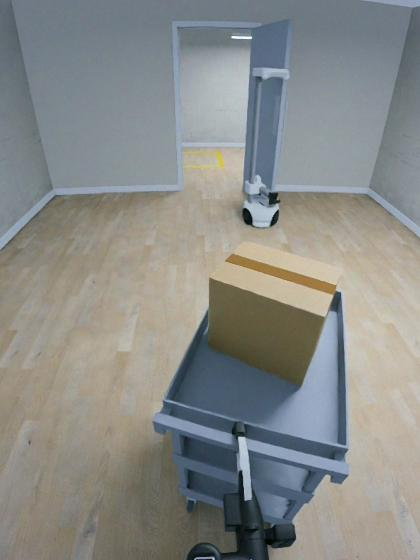

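Emit:
{"method": "move", "body": {"r2": {"base": {"strafe_m": -0.17, "translate_m": 0.19}, "pace": "slow", "contact_limits": {"translate_m": 0.8}}, "blocking": false, "cameras": []}}

Emit:
{"method": "wait", "body": {"seconds": 5, "cameras": ["r2_head_camera"]}}

Scene clock: 1615.27 s.
move: r2 moving
r1.base_odometry: x=-2.252 y=-0.560 heading=-2.269
r1.turned_by_wheels: +0.000
r1.turned_by_imu: +0.000
r1.base_tilt: forward=-1.6 right=+1.3
r1.lidar_m: 3.01 2.03 1.87 1.67 0.25 0.27 1.49 1.42 2.87 2.90 3.70 2.31
r1.base_status: not commanded
r1.joint_positions: lift_m=+0.124 arm_m=+0.000 wrist_yaw_rad=+3.196 wrist_pitch_rad=+0.002 wrist_roll_rad=+0.000 gripper_m=+0.056
r1.joint_status: not commanded
r1.measured_speeds: translate_m=+0.000 strafe_m=+0.000 rotate_rad=+0.000 lift_m=+0.000 arm_m=+0.000 wrist_yaw_rad=+0.000 wrist_pitch_rad=+0.000 wrist_roll_rad=+0.000
r1.motor_effort: lift_m=+19(19) arm_m=+4(4) wheel_0=+0(1) wheel_1=+5(5) wheel_2=-1(1)
r1.servo_current: wrist_yaw_rad=46(72) wrist_pitch_rad=39(46) wrist_roll_rad=52(59) gripper_m=39(46)
r1.contact_limits: translate_m 0.6
r1.hand_pose: x=-0.1218 y=+0.0717 z=+0.3020 quat_wxyz=(-0.027, -0.001, +0.000, +1.000) (m; r1's base frame)
r1.wrist_depth_mm: - 135 - - - 250 188 / - 135 141 - - 254 189 / - 133 164 - - 259 189 / 109 135 214 - - 264 189 / 137 - 1983 - - 307 190 / 1205 1229 196 1205 194 265 190 / - 809 759 798 788 206 190
r2.base_odometry: x=-0.002 y=-0.276 heading=-2.879
r2.turned_by_wheels: -0.001
r2.turned_by_imu: +0.000
r2.base_tilt: forward=-0.7 right=+0.1
r2.lidar_m: 0.41 3.00 2.17 2.10 1.92 1.40 1.35 1.43 1.93 2.56 2.69 0.38
r2.base_status: translate_m moving; strafe_m moving
r2.joint_positions: lift_m=+0.689 arm_m=+0.000 wrist_yaw_rad=-0.005 wrist_pitch_rad=+0.003 wrist_roll_rad=+1.569 gripper_m=-0.029
r2.joint_status: not commanded
r2.measured_speeds: translate_m=+0.038 strafe_m=-0.034 rotate_rad=+0.001 lift_m=+0.000 arm_m=+0.000 wrist_yaw_rad=+0.000 wrist_pitch_rad=+0.000 wrist_roll_rad=+0.000
r2.motor_effort: lift_m=+21(21) arm_m=+4(4) wheel_0=+11(11) wheel_1=-8(8) wheel_2=-12(14)
r2.servo_current: wrist_yaw_rad=46(52) wrist_pitch_rad=39(46) wrist_roll_rad=52(52) gripper_m=78(91)
r2.contact_limits: translate_m 0.8
r2.hand_pose: x=+0.4588 y=-0.0889 z=+0.8661 quat_wxyz=(+0.708, +0.706, -0.001, -0.003) (m; r2's base frame)
r2.wrist_depth_mm: - 455 445 125 181 - - / - 387 389 134 193 - - / - 430 421 142 202 - - / - 480 466 150 214 - - / - - 521 158 227 1708 - / - - 185 168 181 1661 492 / - - - 112 253 1708 1229
pictures: none
No camera images: "cameras" was empty.

Scene clock: 1618.53 s.
earlier move: r2 done
r1.base_odometry: x=-2.252 y=-0.560 heading=-2.269
r1.turned_by_wheels: +0.000
r1.turned_by_imu: +0.000
r1.base_tilt: forward=-1.6 right=+1.3
r1.lidar_m: 2.99 2.01 1.87 1.72 0.25 0.26 1.48 1.41 2.85 2.91 3.73 2.10
r1.base_status: not commanded
r1.joint_positions: lift_m=+0.124 arm_m=+0.000 wrist_yaw_rad=+3.196 wrist_pitch_rad=+0.002 wrist_roll_rad=+0.000 gripper_m=+0.056
r1.joint_status: not commanded
r1.measured_speeds: translate_m=+0.000 strafe_m=+0.000 rotate_rad=+0.000 lift_m=+0.000 arm_m=+0.000 wrist_yaw_rad=+0.000 wrist_pitch_rad=+0.000 wrist_roll_rad=+0.000
r1.motor_effort: lift_m=+19(19) arm_m=+4(4) wheel_0=+0(1) wheel_1=+5(6) wheel_2=-1(1)
r1.servo_current: wrist_yaw_rad=52(72) wrist_pitch_rad=46(52) wrist_roll_rad=33(78) gripper_m=39(52)
r1.contact_limits: translate_m 0.6
r1.hand_pose: x=-0.1218 y=+0.0717 z=+0.3020 quat_wxyz=(-0.027, -0.001, +0.000, +1.000) (m; r1's base frame)
r1.wrist_depth_mm: - 135 - - - 250 188 / - 135 141 - - 254 189 / - 133 164 - - 259 189 / 109 135 213 - - 264 189 / 137 - 1983 - - 307 190 / 1205 1229 197 1205 195 266 190 / - 809 759 788 809 206 190
r2.base_odometry: x=-0.218 y=-0.167 heading=-2.878
r2.turned_by_wheels: +0.001
r2.turned_by_imu: +0.003
r2.base_tilt: forward=-0.7 right=+0.0
r2.lidar_m: 0.42 3.20 2.34 2.25 2.18 1.57 1.52 1.63 2.25 2.42 2.55 0.37
r2.base_status: done
r2.joint_positions: lift_m=+0.689 arm_m=+0.000 wrist_yaw_rad=+0.005 wrist_pitch_rad=+0.003 wrist_roll_rad=+1.569 gripper_m=-0.029
r2.joint_status: not commanded
r2.measured_speeds: translate_m=+0.000 strafe_m=+0.000 rotate_rad=+0.000 lift_m=+0.000 arm_m=+0.000 wrist_yaw_rad=+0.000 wrist_pitch_rad=+0.000 wrist_roll_rad=+0.000
r2.motor_effort: lift_m=+21(21) arm_m=+3(4) wheel_0=+8(16) wheel_1=-5(8) wheel_2=-4(14)
r2.servo_current: wrist_yaw_rad=46(65) wrist_pitch_rad=39(52) wrist_roll_rad=46(59) gripper_m=85(91)
r2.contact_limits: translate_m 0.8
r2.hand_pose: x=+0.4597 y=-0.0860 z=+0.8661 quat_wxyz=(+0.708, +0.706, +0.003, +0.001) (m; r2's base frame)
r2.wrist_depth_mm: - 357 359 113 170 - - / - 382 387 122 181 181 - / - 433 421 131 194 - - / - - 480 143 208 683 - / - - 544 152 225 1708 564 / - - 186 166 182 1661 492 / - - - 112 262 1661 1255
wait: 3.27 of 5 s (r2 has come to rest)
pictures: r2_head_camera
Images, in order (width x height): r2_head_camera 420x560.

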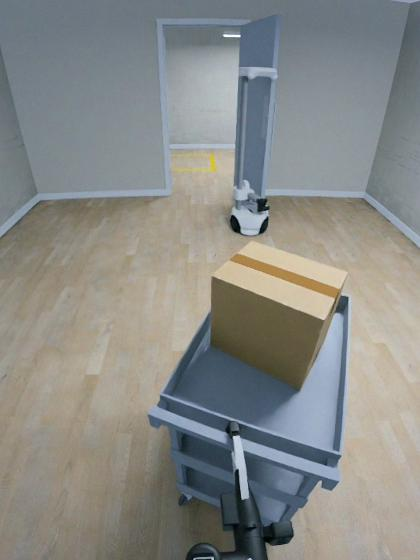

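Emit:
{"method": "move", "body": {"r2": {"base": {"translate_m": -0.31}, "pace": "slow", "contact_limits": {"translate_m": 0.8}}, "blocking": false, "cameras": []}}

Emit:
{"method": "wait", "body": {"seconds": 6, "cameras": ["r2_head_camera"]}}

Scene clock: 1722.83 s.
move: r2 moving
r1.base_odometry: x=-2.252 y=-0.560 heading=-2.269
r1.turned_by_wheels: +0.000
r1.turned_by_imu: +0.000
r1.base_tilt: forward=-1.6 right=+1.3
r1.lidar_m: 3.02 1.99 1.86 1.65 0.25 0.30 1.49 1.41 2.86 2.90 3.69 2.11
r1.base_status: not commanded
r1.joint_positions: lift_m=+0.124 arm_m=+0.000 wrist_yaw_rad=+3.196 wrist_pitch_rad=+0.002 wrist_roll_rad=+0.000 gripper_m=+0.056
r1.joint_status: not commanded
r1.measured_speeds: translate_m=+0.000 strafe_m=+0.000 rotate_rad=+0.000 lift_m=+0.000 arm_m=+0.000 wrist_yaw_rad=+0.000 wrist_pitch_rad=+0.000 wrist_roll_rad=+0.000
r1.motor_effort: lift_m=+19(19) arm_m=+4(4) wheel_0=+0(1) wheel_1=+5(6) wheel_2=-1(1)
r1.servo_current: wrist_yaw_rad=59(65) wrist_pitch_rad=46(52) wrist_roll_rad=59(59) gripper_m=39(46)
r1.contact_limits: translate_m 0.6
r1.hand_pose: x=-0.1218 y=+0.0717 z=+0.3020 quat_wxyz=(-0.027, -0.001, +0.000, +1.000) (m; r1's base frame)
r1.wrist_depth_mm: - 135 - - - 250 188 / - 135 141 - - 254 189 / - 133 164 - - 258 189 / 109 136 214 - - 264 189 / 137 - - - - 307 190 / 1229 1229 197 1205 195 267 190 / - 809 759 798 788 206 190
r2.base_odometry: x=-0.206 y=-0.164 heading=-2.878
r2.turned_by_wheels: +0.000
r2.turned_by_imu: +0.000
r2.base_tilt: forward=-0.7 right=+0.1
r2.lidar_m: 0.41 3.26 2.31 2.24 2.16 1.57 1.52 1.63 2.20 2.43 2.52 0.36
r2.base_status: translate_m moving
r2.joint_positions: lift_m=+0.689 arm_m=+0.000 wrist_yaw_rad=+0.005 wrist_pitch_rad=+0.003 wrist_roll_rad=+1.569 gripper_m=-0.029
r2.joint_status: not commanded
r2.measured_speeds: translate_m=-0.049 strafe_m=+0.000 rotate_rad=-0.001 lift_m=+0.000 arm_m=+0.000 wrist_yaw_rad=+0.000 wrist_pitch_rad=+0.000 wrist_roll_rad=+0.000
r2.motor_effort: lift_m=+21(21) arm_m=+4(4) wheel_0=-6(8) wheel_1=-8(9) wheel_2=+14(15)
r2.servo_current: wrist_yaw_rad=46(59) wrist_pitch_rad=39(46) wrist_roll_rad=52(59) gripper_m=85(85)
r2.contact_limits: translate_m 0.8
r2.hand_pose: x=+0.4597 y=-0.0860 z=+0.8661 quat_wxyz=(+0.708, +0.706, +0.003, +0.001) (m; r2's base frame)
r2.wrist_depth_mm: - 366 366 118 175 - - / - 382 384 124 182 - - / - 433 424 136 198 - - / - - 477 146 212 - - / - - 539 155 228 1708 544 / - - 184 170 181 1708 496 / - - - 112 - 1708 1229
pictures: none
No camera images: "cameras" was empty.

Scene clock: 1726.73 s.
earlier move: r2 done
r1.base_odometry: x=-2.252 y=-0.560 heading=-2.269
r1.turned_by_wheels: +0.000
r1.turned_by_imu: +0.000
r1.base_tilt: forward=-1.6 right=+1.3
r1.lidar_m: 3.00 2.05 1.84 1.67 0.25 0.30 1.44 1.40 2.85 2.91 3.67 2.41
r1.base_status: not commanded
r1.joint_positions: lift_m=+0.124 arm_m=+0.000 wrist_yaw_rad=+3.196 wrist_pitch_rad=+0.002 wrist_roll_rad=+0.000 gripper_m=+0.056
r1.joint_status: not commanded
r1.measured_speeds: translate_m=+0.000 strafe_m=+0.000 rotate_rad=+0.000 lift_m=+0.000 arm_m=+0.000 wrist_yaw_rad=+0.000 wrist_pitch_rad=+0.000 wrist_roll_rad=+0.000
r1.motor_effort: lift_m=+19(19) arm_m=+4(4) wheel_0=-1(1) wheel_1=+5(6) wheel_2=-1(1)
r1.servo_current: wrist_yaw_rad=59(72) wrist_pitch_rad=39(52) wrist_roll_rad=26(65) gripper_m=39(52)
r1.contact_limits: translate_m 0.6
r1.hand_pose: x=-0.1218 y=+0.0717 z=+0.3020 quat_wxyz=(-0.027, -0.001, +0.000, +1.000) (m; r1's base frame)
r1.wrist_depth_mm: - 135 - - - 250 188 / - 135 141 - - 253 189 / - 133 164 - - 259 189 / 109 136 214 - - 263 189 / 137 - 1983 - - 307 190 / 1229 1229 196 1182 194 267 190 / - 809 759 798 788 206 191
r2.base_odometry: x=+0.081 y=-0.087 heading=-2.879
r2.turned_by_wheels: -0.001
r2.turned_by_imu: -0.001
r2.base_tilt: forward=-0.6 right=+0.1
r2.lidar_m: 0.40 3.21 2.34 2.25 1.77 1.29 1.20 1.30 1.78 2.40 2.51 0.39
r2.base_status: done
r2.joint_positions: lift_m=+0.689 arm_m=+0.000 wrist_yaw_rad=-0.004 wrist_pitch_rad=+0.003 wrist_roll_rad=+1.569 gripper_m=-0.029
r2.joint_status: not commanded
r2.measured_speeds: translate_m=+0.000 strafe_m=+0.000 rotate_rad=+0.000 lift_m=+0.000 arm_m=+0.000 wrist_yaw_rad=+0.000 wrist_pitch_rad=+0.000 wrist_roll_rad=+0.000
r2.motor_effort: lift_m=+21(21) arm_m=-3(4) wheel_0=-7(16) wheel_1=-5(10) wheel_2=+3(15)
r2.servo_current: wrist_yaw_rad=52(65) wrist_pitch_rad=33(52) wrist_roll_rad=59(65) gripper_m=78(91)
r2.contact_limits: translate_m 0.8
r2.hand_pose: x=+0.4590 y=-0.0885 z=+0.8661 quat_wxyz=(+0.708, +0.706, +0.000, -0.002) (m; r2's base frame)
r2.wrist_depth_mm: - - - 139 193 - - / - 397 394 144 202 - - / - 427 424 150 211 - - / - 473 462 159 220 - - / - - 504 165 230 732 - / - - 185 172 182 1661 512 / - - - 112 251 1618 1205
wait: 3.90 of 6 s (r2 has come to rest)
pictures: r2_head_camera
Images, in order (width x height): r2_head_camera 420x560.

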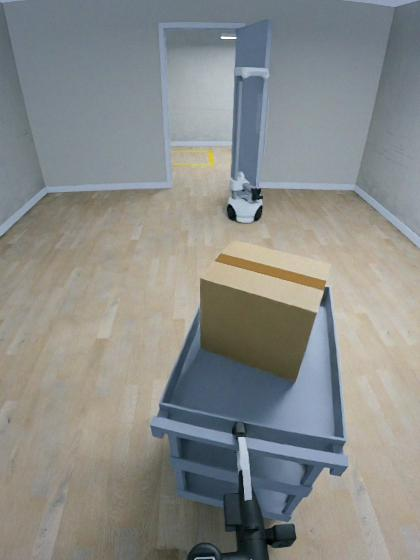

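Emit:
{"method": "wait", "body": {"seconds": 0, "cameras": ["r2_head_camera"]}}

Scene clock: 1757.00 s.
r1.base_odometry: x=-2.252 y=-0.560 heading=-2.269
r1.turned_by_wheels: +0.000
r1.turned_by_imu: +0.000
r1.base_tilt: forward=-1.6 right=+1.2
r1.lidar_m: 3.04 2.03 1.87 1.69 0.25 0.28 1.49 1.43 2.85 2.92 3.72 2.41
r1.base_status: not commanded
r1.joint_positions: lift_m=+0.124 arm_m=+0.000 wrist_yaw_rad=+3.196 wrist_pitch_rad=+0.002 wrist_roll_rad=+0.000 gripper_m=+0.056
r1.joint_status: not commanded
r1.measured_speeds: translate_m=+0.000 strafe_m=+0.000 rotate_rad=+0.000 lift_m=+0.000 arm_m=+0.000 wrist_yaw_rad=+0.000 wrist_pitch_rad=+0.000 wrist_roll_rad=+0.000
r1.motor_effort: lift_m=+19(19) arm_m=+4(4) wheel_0=+0(1) wheel_1=+5(6) wheel_2=-1(1)
r1.servo_current: wrist_yaw_rad=59(72) wrist_pitch_rad=46(52) wrist_roll_rad=52(65) gripper_m=39(52)
r1.contact_limits: translate_m 0.6
r1.hand_pose: x=-0.1218 y=+0.0717 z=+0.3020 quat_wxyz=(-0.027, -0.001, +0.000, +1.000) (m; r1's base frame)
r1.wrist_depth_mm: - 135 - - - 251 188 / - 135 141 - - 254 189 / - 133 163 - - 258 189 / 109 135 214 - - 264 189 / 137 - - - - 307 190 / 1229 1229 197 1205 195 265 190 / - 809 759 798 798 206 190
r2.base_odometry: x=+0.081 y=-0.087 heading=-2.879
r2.turned_by_wheels: +0.000
r2.turned_by_imu: +0.000
r2.base_tilt: forward=-0.7 right=+0.1
r2.lidar_m: 0.41 3.23 2.32 2.25 1.77 1.29 1.21 1.29 1.80 2.41 2.50 0.40
r2.base_status: done
r2.joint_positions: lift_m=+0.689 arm_m=+0.000 wrist_yaw_rad=-0.004 wrist_pitch_rad=+0.003 wrist_roll_rad=+1.569 gripper_m=-0.029
r2.joint_status: not commanded
r2.measured_speeds: translate_m=+0.000 strafe_m=+0.000 rotate_rad=+0.000 lift_m=+0.000 arm_m=+0.000 wrist_yaw_rad=+0.000 wrist_pitch_rad=+0.000 wrist_roll_rad=+0.000
r2.motor_effort: lift_m=+21(21) arm_m=-3(4) wheel_0=-8(16) wheel_1=-6(10) wheel_2=+3(15)
r2.servo_current: wrist_yaw_rad=59(65) wrist_pitch_rad=39(52) wrist_roll_rad=46(65) gripper_m=85(91)
r2.contact_limits: translate_m 0.8
r2.hand_pose: x=+0.4590 y=-0.0885 z=+0.8661 quat_wxyz=(+0.708, +0.706, +0.000, -0.002) (m; r2's base frame)
r2.wrist_depth_mm: - - - 139 194 - - / - 399 402 144 202 - - / - 433 421 150 211 - - / - 469 462 159 221 - - / - - 508 166 230 723 - / - - 185 172 182 1618 512 / - - - 112 251 1661 1229
pictures: r2_head_camera
Images, in order (width x height): r2_head_camera 420x560.

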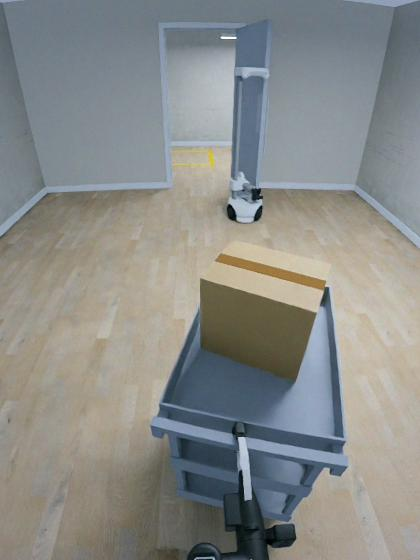

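Emit:
{"method": "move", "body": {"r2": {"base": {"strafe_m": 0.22, "translate_m": 0.06}, "pace": "slow", "contact_limits": {"translate_m": 0.8}}, "blocking": false, "cameras": []}}

Emit:
{"method": "wait", "body": {"seconds": 6, "cameras": ["r2_head_camera"]}}

Scene clock: 1787.83 s.
move: r2 moving
r1.base_odometry: x=-2.252 y=-0.560 heading=-2.269
r1.turned_by_wheels: +0.000
r1.turned_by_imu: +0.000
r1.base_tilt: forward=-1.6 right=+1.2
r1.lidar_m: 3.04 2.02 1.88 1.69 0.25 0.30 1.48 1.41 2.85 2.92 3.69 2.41
r1.base_status: not commanded
r1.joint_positions: lift_m=+0.124 arm_m=+0.000 wrist_yaw_rad=+3.196 wrist_pitch_rad=+0.002 wrist_roll_rad=+0.000 gripper_m=+0.056
r1.joint_status: not commanded
r1.measured_speeds: translate_m=+0.000 strafe_m=+0.000 rotate_rad=+0.000 lift_m=+0.000 arm_m=+0.000 wrist_yaw_rad=+0.000 wrist_pitch_rad=+0.000 wrist_roll_rad=+0.000
r1.motor_effort: lift_m=+19(19) arm_m=+4(4) wheel_0=-1(1) wheel_1=+5(6) wheel_2=-1(1)
r1.servo_current: wrist_yaw_rad=46(65) wrist_pitch_rad=39(52) wrist_roll_rad=39(59) gripper_m=46(46)
r1.contact_limits: translate_m 0.6
r1.hand_pose: x=-0.1218 y=+0.0717 z=+0.3020 quat_wxyz=(-0.027, -0.001, +0.000, +1.000) (m; r1's base frame)
r1.wrist_depth_mm: - 135 - - - 250 188 / - 135 141 - - 254 189 / - 133 164 - - 259 189 / 109 135 214 - - 264 189 / 137 - 1983 - - 307 190 / 1205 1229 197 1182 195 266 190 / - 820 759 798 788 206 190
r2.base_odometry: x=+0.081 y=-0.099 heading=-2.880
r2.turned_by_wheels: -0.001
r2.turned_by_imu: -0.001
r2.base_tilt: forward=-0.7 right=+0.1
r2.lidar_m: 0.39 3.21 2.31 2.25 1.77 1.28 1.23 1.29 1.78 2.43 2.54 0.38
r2.base_status: translate_m moving; strafe_m moving
r2.joint_positions: lift_m=+0.689 arm_m=+0.000 wrist_yaw_rad=-0.008 wrist_pitch_rad=+0.003 wrist_roll_rad=+1.569 gripper_m=-0.029
r2.joint_status: not commanded
r2.measured_speeds: translate_m=+0.014 strafe_m=+0.049 rotate_rad=+0.001 lift_m=+0.000 arm_m=+0.000 wrist_yaw_rad=-0.003 wrist_pitch_rad=+0.000 wrist_roll_rad=+0.000
r2.motor_effort: lift_m=+21(21) arm_m=-3(4) wheel_0=-11(16) wheel_1=+6(8) wheel_2=-10(10)
r2.servo_current: wrist_yaw_rad=59(59) wrist_pitch_rad=39(46) wrist_roll_rad=52(59) gripper_m=85(85)
r2.contact_limits: translate_m 0.8
r2.hand_pose: x=+0.4586 y=-0.0896 z=+0.8661 quat_wxyz=(+0.708, +0.706, -0.002, -0.004) (m; r2's base frame)
r2.wrist_depth_mm: - - - 140 195 - - / - 399 399 145 202 - - / - 433 424 152 213 - - / - 477 459 160 220 - - / - - 500 166 230 723 - / - - 186 172 181 1756 517 / - - - 112 252 1661 1205
pictures: none
No camera images: "cameras" was empty.

Scene clock: 1790.87 s.
earlier move: r2 done
r1.base_odometry: x=-2.252 y=-0.560 heading=-2.269
r1.turned_by_wheels: +0.000
r1.turned_by_imu: +0.000
r1.base_tilt: forward=-1.6 right=+1.3
r1.lidar_m: 3.04 2.01 1.85 1.65 0.25 0.27 1.47 1.41 2.85 2.92 3.70 2.41
r1.base_status: not commanded
r1.joint_positions: lift_m=+0.124 arm_m=+0.000 wrist_yaw_rad=+3.196 wrist_pitch_rad=+0.002 wrist_roll_rad=+0.000 gripper_m=+0.056
r1.joint_status: not commanded
r1.measured_speeds: translate_m=+0.000 strafe_m=+0.000 rotate_rad=+0.000 lift_m=+0.000 arm_m=+0.000 wrist_yaw_rad=+0.000 wrist_pitch_rad=+0.000 wrist_roll_rad=+0.000
r1.motor_effort: lift_m=+19(19) arm_m=+4(4) wheel_0=-1(1) wheel_1=+5(6) wheel_2=-1(1)
r1.servo_current: wrist_yaw_rad=59(72) wrist_pitch_rad=46(52) wrist_roll_rad=52(65) gripper_m=39(46)
r1.contact_limits: translate_m 0.6
r1.hand_pose: x=-0.1218 y=+0.0717 z=+0.3020 quat_wxyz=(-0.027, -0.001, +0.000, +1.000) (m; r1's base frame)
r1.wrist_depth_mm: - 135 - - - 251 188 / - 135 141 - - 254 189 / - 133 164 - - 259 189 / 109 135 214 - - 264 189 / 137 - 1983 - - 306 190 / 1229 1229 197 1205 195 266 190 / - 820 759 798 788 206 190
r2.base_odometry: x=+0.080 y=-0.314 heading=-2.880
r2.turned_by_wheels: +0.001
r2.turned_by_imu: +0.001
r2.base_tilt: forward=-0.7 right=+0.1
r2.lidar_m: 0.41 2.96 2.10 2.02 1.87 1.32 1.28 1.35 1.89 2.62 0.33 0.34
r2.base_status: done
r2.joint_positions: lift_m=+0.689 arm_m=+0.000 wrist_yaw_rad=-0.008 wrist_pitch_rad=+0.003 wrist_roll_rad=+1.569 gripper_m=-0.029
r2.joint_status: not commanded
r2.measured_speeds: translate_m=+0.000 strafe_m=+0.000 rotate_rad=+0.000 lift_m=+0.000 arm_m=+0.000 wrist_yaw_rad=+0.000 wrist_pitch_rad=+0.000 wrist_roll_rad=+0.000
r2.motor_effort: lift_m=+21(21) arm_m=-4(4) wheel_0=-5(16) wheel_1=+3(9) wheel_2=-8(14)
r2.servo_current: wrist_yaw_rad=46(72) wrist_pitch_rad=39(46) wrist_roll_rad=52(59) gripper_m=91(91)
r2.contact_limits: translate_m 0.8
r2.hand_pose: x=+0.4586 y=-0.0897 z=+0.8661 quat_wxyz=(+0.708, +0.706, -0.002, -0.004) (m; r2's base frame)
r2.wrist_depth_mm: - 338 340 - - 148 - / - 379 382 103 162 160 - / - 459 442 110 179 187 - / - - 521 123 200 640 - / - - - 138 225 1661 504 / - - 185 160 181 1661 1229 / - - - 112 343 343 357
wait: 3.03 of 6 s (r2 has come to rest)
pictures: r2_head_camera
Images, in order (width x height): r2_head_camera 420x560.

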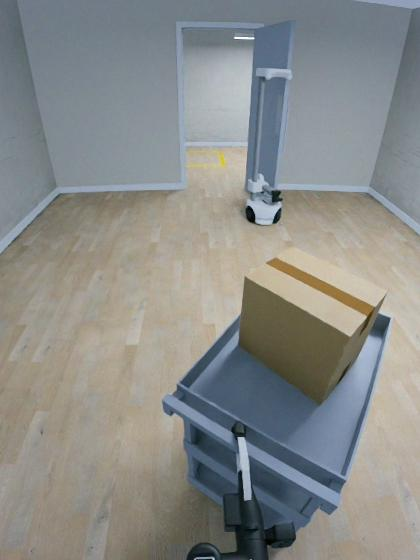

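Emit:
{"method": "move", "body": {"r2": {"base": {"strafe_m": 0.06, "translate_m": -0.55}, "pace": "slow", "contact_limits": {"translate_m": 0.8}}, "blocking": false, "cameras": []}}

Emit:
{"method": "wait", "body": {"seconds": 9, "cameras": ["r2_head_camera"]}}

Scene clock: 1814.63 s.
move: r2 moving
r1.base_odometry: x=-2.252 y=-0.560 heading=-2.269
r1.turned_by_wheels: +0.000
r1.turned_by_imu: +0.000
r1.base_tilt: forward=-1.6 right=+1.3
r1.lidar_m: 2.99 1.99 1.84 1.71 0.25 0.29 1.49 1.42 2.84 2.90 3.70 2.41
r1.base_status: not commanded
r1.joint_positions: lift_m=+0.124 arm_m=+0.000 wrist_yaw_rad=+3.196 wrist_pitch_rad=+0.002 wrist_roll_rad=+0.000 gripper_m=+0.056
r1.joint_status: not commanded
r1.measured_speeds: translate_m=+0.000 strafe_m=+0.000 rotate_rad=+0.000 lift_m=+0.000 arm_m=+0.000 wrist_yaw_rad=+0.000 wrist_pitch_rad=+0.000 wrist_roll_rad=+0.000
r1.motor_effort: lift_m=+19(19) arm_m=+4(4) wheel_0=+0(1) wheel_1=+5(6) wheel_2=-1(1)
r1.servo_current: wrist_yaw_rad=39(72) wrist_pitch_rad=46(52) wrist_roll_rad=59(59) gripper_m=33(46)
r1.contact_limits: translate_m 0.6
r1.hand_pose: x=-0.1218 y=+0.0717 z=+0.3020 quat_wxyz=(-0.027, -0.001, +0.000, +1.000) (m; r1's base frame)
r1.wrist_depth_mm: - 135 - - - 250 188 / - 135 141 - - 254 189 / - 133 164 - - 258 189 / 109 135 214 - - 263 189 / 137 - 1983 - - 307 190 / 1229 1229 196 1182 194 265 190 / - 809 759 798 798 207 191
r2.base_odometry: x=+0.092 y=-0.313 heading=-2.880
r2.turned_by_wheels: +0.000
r2.turned_by_imu: +0.000
r2.base_tilt: forward=-0.6 right=+0.1
r2.lidar_m: 0.44 2.93 2.10 2.01 1.81 1.32 1.27 1.32 1.86 2.62 0.35 0.33
r2.base_status: translate_m moving; strafe_m moving
r2.joint_positions: lift_m=+0.689 arm_m=+0.000 wrist_yaw_rad=-0.006 wrist_pitch_rad=+0.003 wrist_roll_rad=+1.569 gripper_m=-0.029
r2.joint_status: not commanded
r2.measured_speeds: translate_m=-0.050 strafe_m=+0.005 rotate_rad=+0.001 lift_m=+0.000 arm_m=+0.000 wrist_yaw_rad=+0.000 wrist_pitch_rad=+0.000 wrist_roll_rad=+0.000
r2.motor_effort: lift_m=+21(21) arm_m=-3(4) wheel_0=-11(13) wheel_1=-7(9) wheel_2=+12(12)
r2.servo_current: wrist_yaw_rad=46(65) wrist_pitch_rad=39(46) wrist_roll_rad=39(52) gripper_m=85(85)
r2.contact_limits: translate_m 0.8
r2.hand_pose: x=+0.4588 y=-0.0890 z=+0.8661 quat_wxyz=(+0.708, +0.706, -0.001, -0.003) (m; r2's base frame)
r2.wrist_depth_mm: - 336 342 - - 148 - / - 379 384 102 163 160 - / - 455 442 111 179 187 - / - - 525 126 200 640 - / - - - 143 227 1661 504 / - - 185 160 181 1661 1205 / - - - 112 343 342 357
pictures: none
No camera images: "cameras" was empty.

Scene clock: 1820.93 s.
earlier move: r2 done
r1.base_odometry: x=-2.252 y=-0.560 heading=-2.269
r1.turned_by_wheels: +0.000
r1.turned_by_imu: +0.000
r1.base_tilt: forward=-1.6 right=+1.2
r1.lidar_m: 2.99 2.04 1.86 1.65 0.25 0.28 1.47 1.41 2.83 2.93 3.72 2.94
r1.base_status: not commanded
r1.joint_positions: lift_m=+0.124 arm_m=+0.000 wrist_yaw_rad=+3.196 wrist_pitch_rad=+0.002 wrist_roll_rad=+0.000 gripper_m=+0.056
r1.joint_status: not commanded
r1.measured_speeds: translate_m=+0.000 strafe_m=+0.000 rotate_rad=+0.000 lift_m=+0.000 arm_m=+0.000 wrist_yaw_rad=+0.000 wrist_pitch_rad=+0.000 wrist_roll_rad=+0.000
r1.motor_effort: lift_m=+19(19) arm_m=+4(4) wheel_0=-1(1) wheel_1=+5(6) wheel_2=-1(1)
r1.servo_current: wrist_yaw_rad=33(72) wrist_pitch_rad=46(52) wrist_roll_rad=39(72) gripper_m=39(46)
r1.contact_limits: translate_m 0.6
r1.hand_pose: x=-0.1218 y=+0.0717 z=+0.3020 quat_wxyz=(-0.027, -0.001, +0.000, +1.000) (m; r1's base frame)
r1.wrist_depth_mm: - 135 - - - 250 189 / - 135 141 - - 254 189 / - 133 164 - - 258 189 / 109 135 213 - - 264 189 / 137 - 1983 - - 307 190 / 1229 1205 197 1205 194 266 190 / - 820 759 798 798 206 190
r2.base_odometry: x=+0.627 y=-0.230 heading=-2.880
r2.turned_by_wheels: +0.001
r2.turned_by_imu: +0.003
r2.base_tilt: forward=-0.7 right=+0.1
r2.lidar_m: 0.42 0.47 2.07 1.99 1.07 0.78 0.72 0.78 1.08 2.69 2.81 0.39
r2.base_status: done
r2.joint_positions: lift_m=+0.689 arm_m=+0.000 wrist_yaw_rad=+0.004 wrist_pitch_rad=+0.003 wrist_roll_rad=+1.569 gripper_m=-0.029
r2.joint_status: not commanded
r2.measured_speeds: translate_m=+0.000 strafe_m=+0.000 rotate_rad=+0.000 lift_m=+0.000 arm_m=+0.000 wrist_yaw_rad=+0.000 wrist_pitch_rad=+0.000 wrist_roll_rad=+0.000
r2.motor_effort: lift_m=+21(21) arm_m=-3(4) wheel_0=-1(14) wheel_1=-6(9) wheel_2=+9(14)
r2.servo_current: wrist_yaw_rad=52(65) wrist_pitch_rad=39(52) wrist_roll_rad=52(65) gripper_m=85(91)
r2.contact_limits: translate_m 0.8
r2.hand_pose: x=+0.4597 y=-0.0862 z=+0.8661 quat_wxyz=(+0.708, +0.706, +0.003, +0.001) (m; r2's base frame)
r2.wrist_depth_mm: - 433 421 124 180 - - / - 384 387 134 190 - - / - 430 427 141 200 - - / - 488 466 149 213 - - / - - 525 158 227 723 - / - - 186 168 180 1661 500 / - - - 112 257 1661 1255
wait: 6.30 of 9 s (r2 has come to rest)
pictures: r2_head_camera
Images, in order (width x height): r2_head_camera 420x560.

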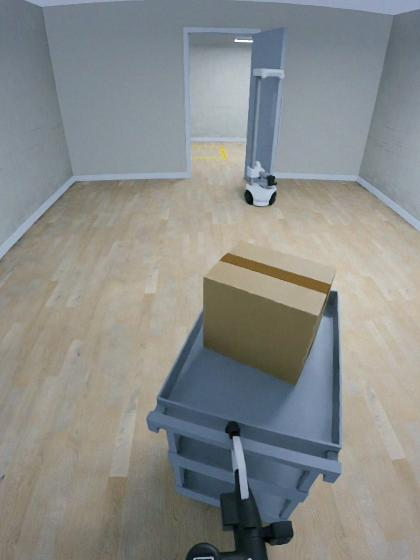

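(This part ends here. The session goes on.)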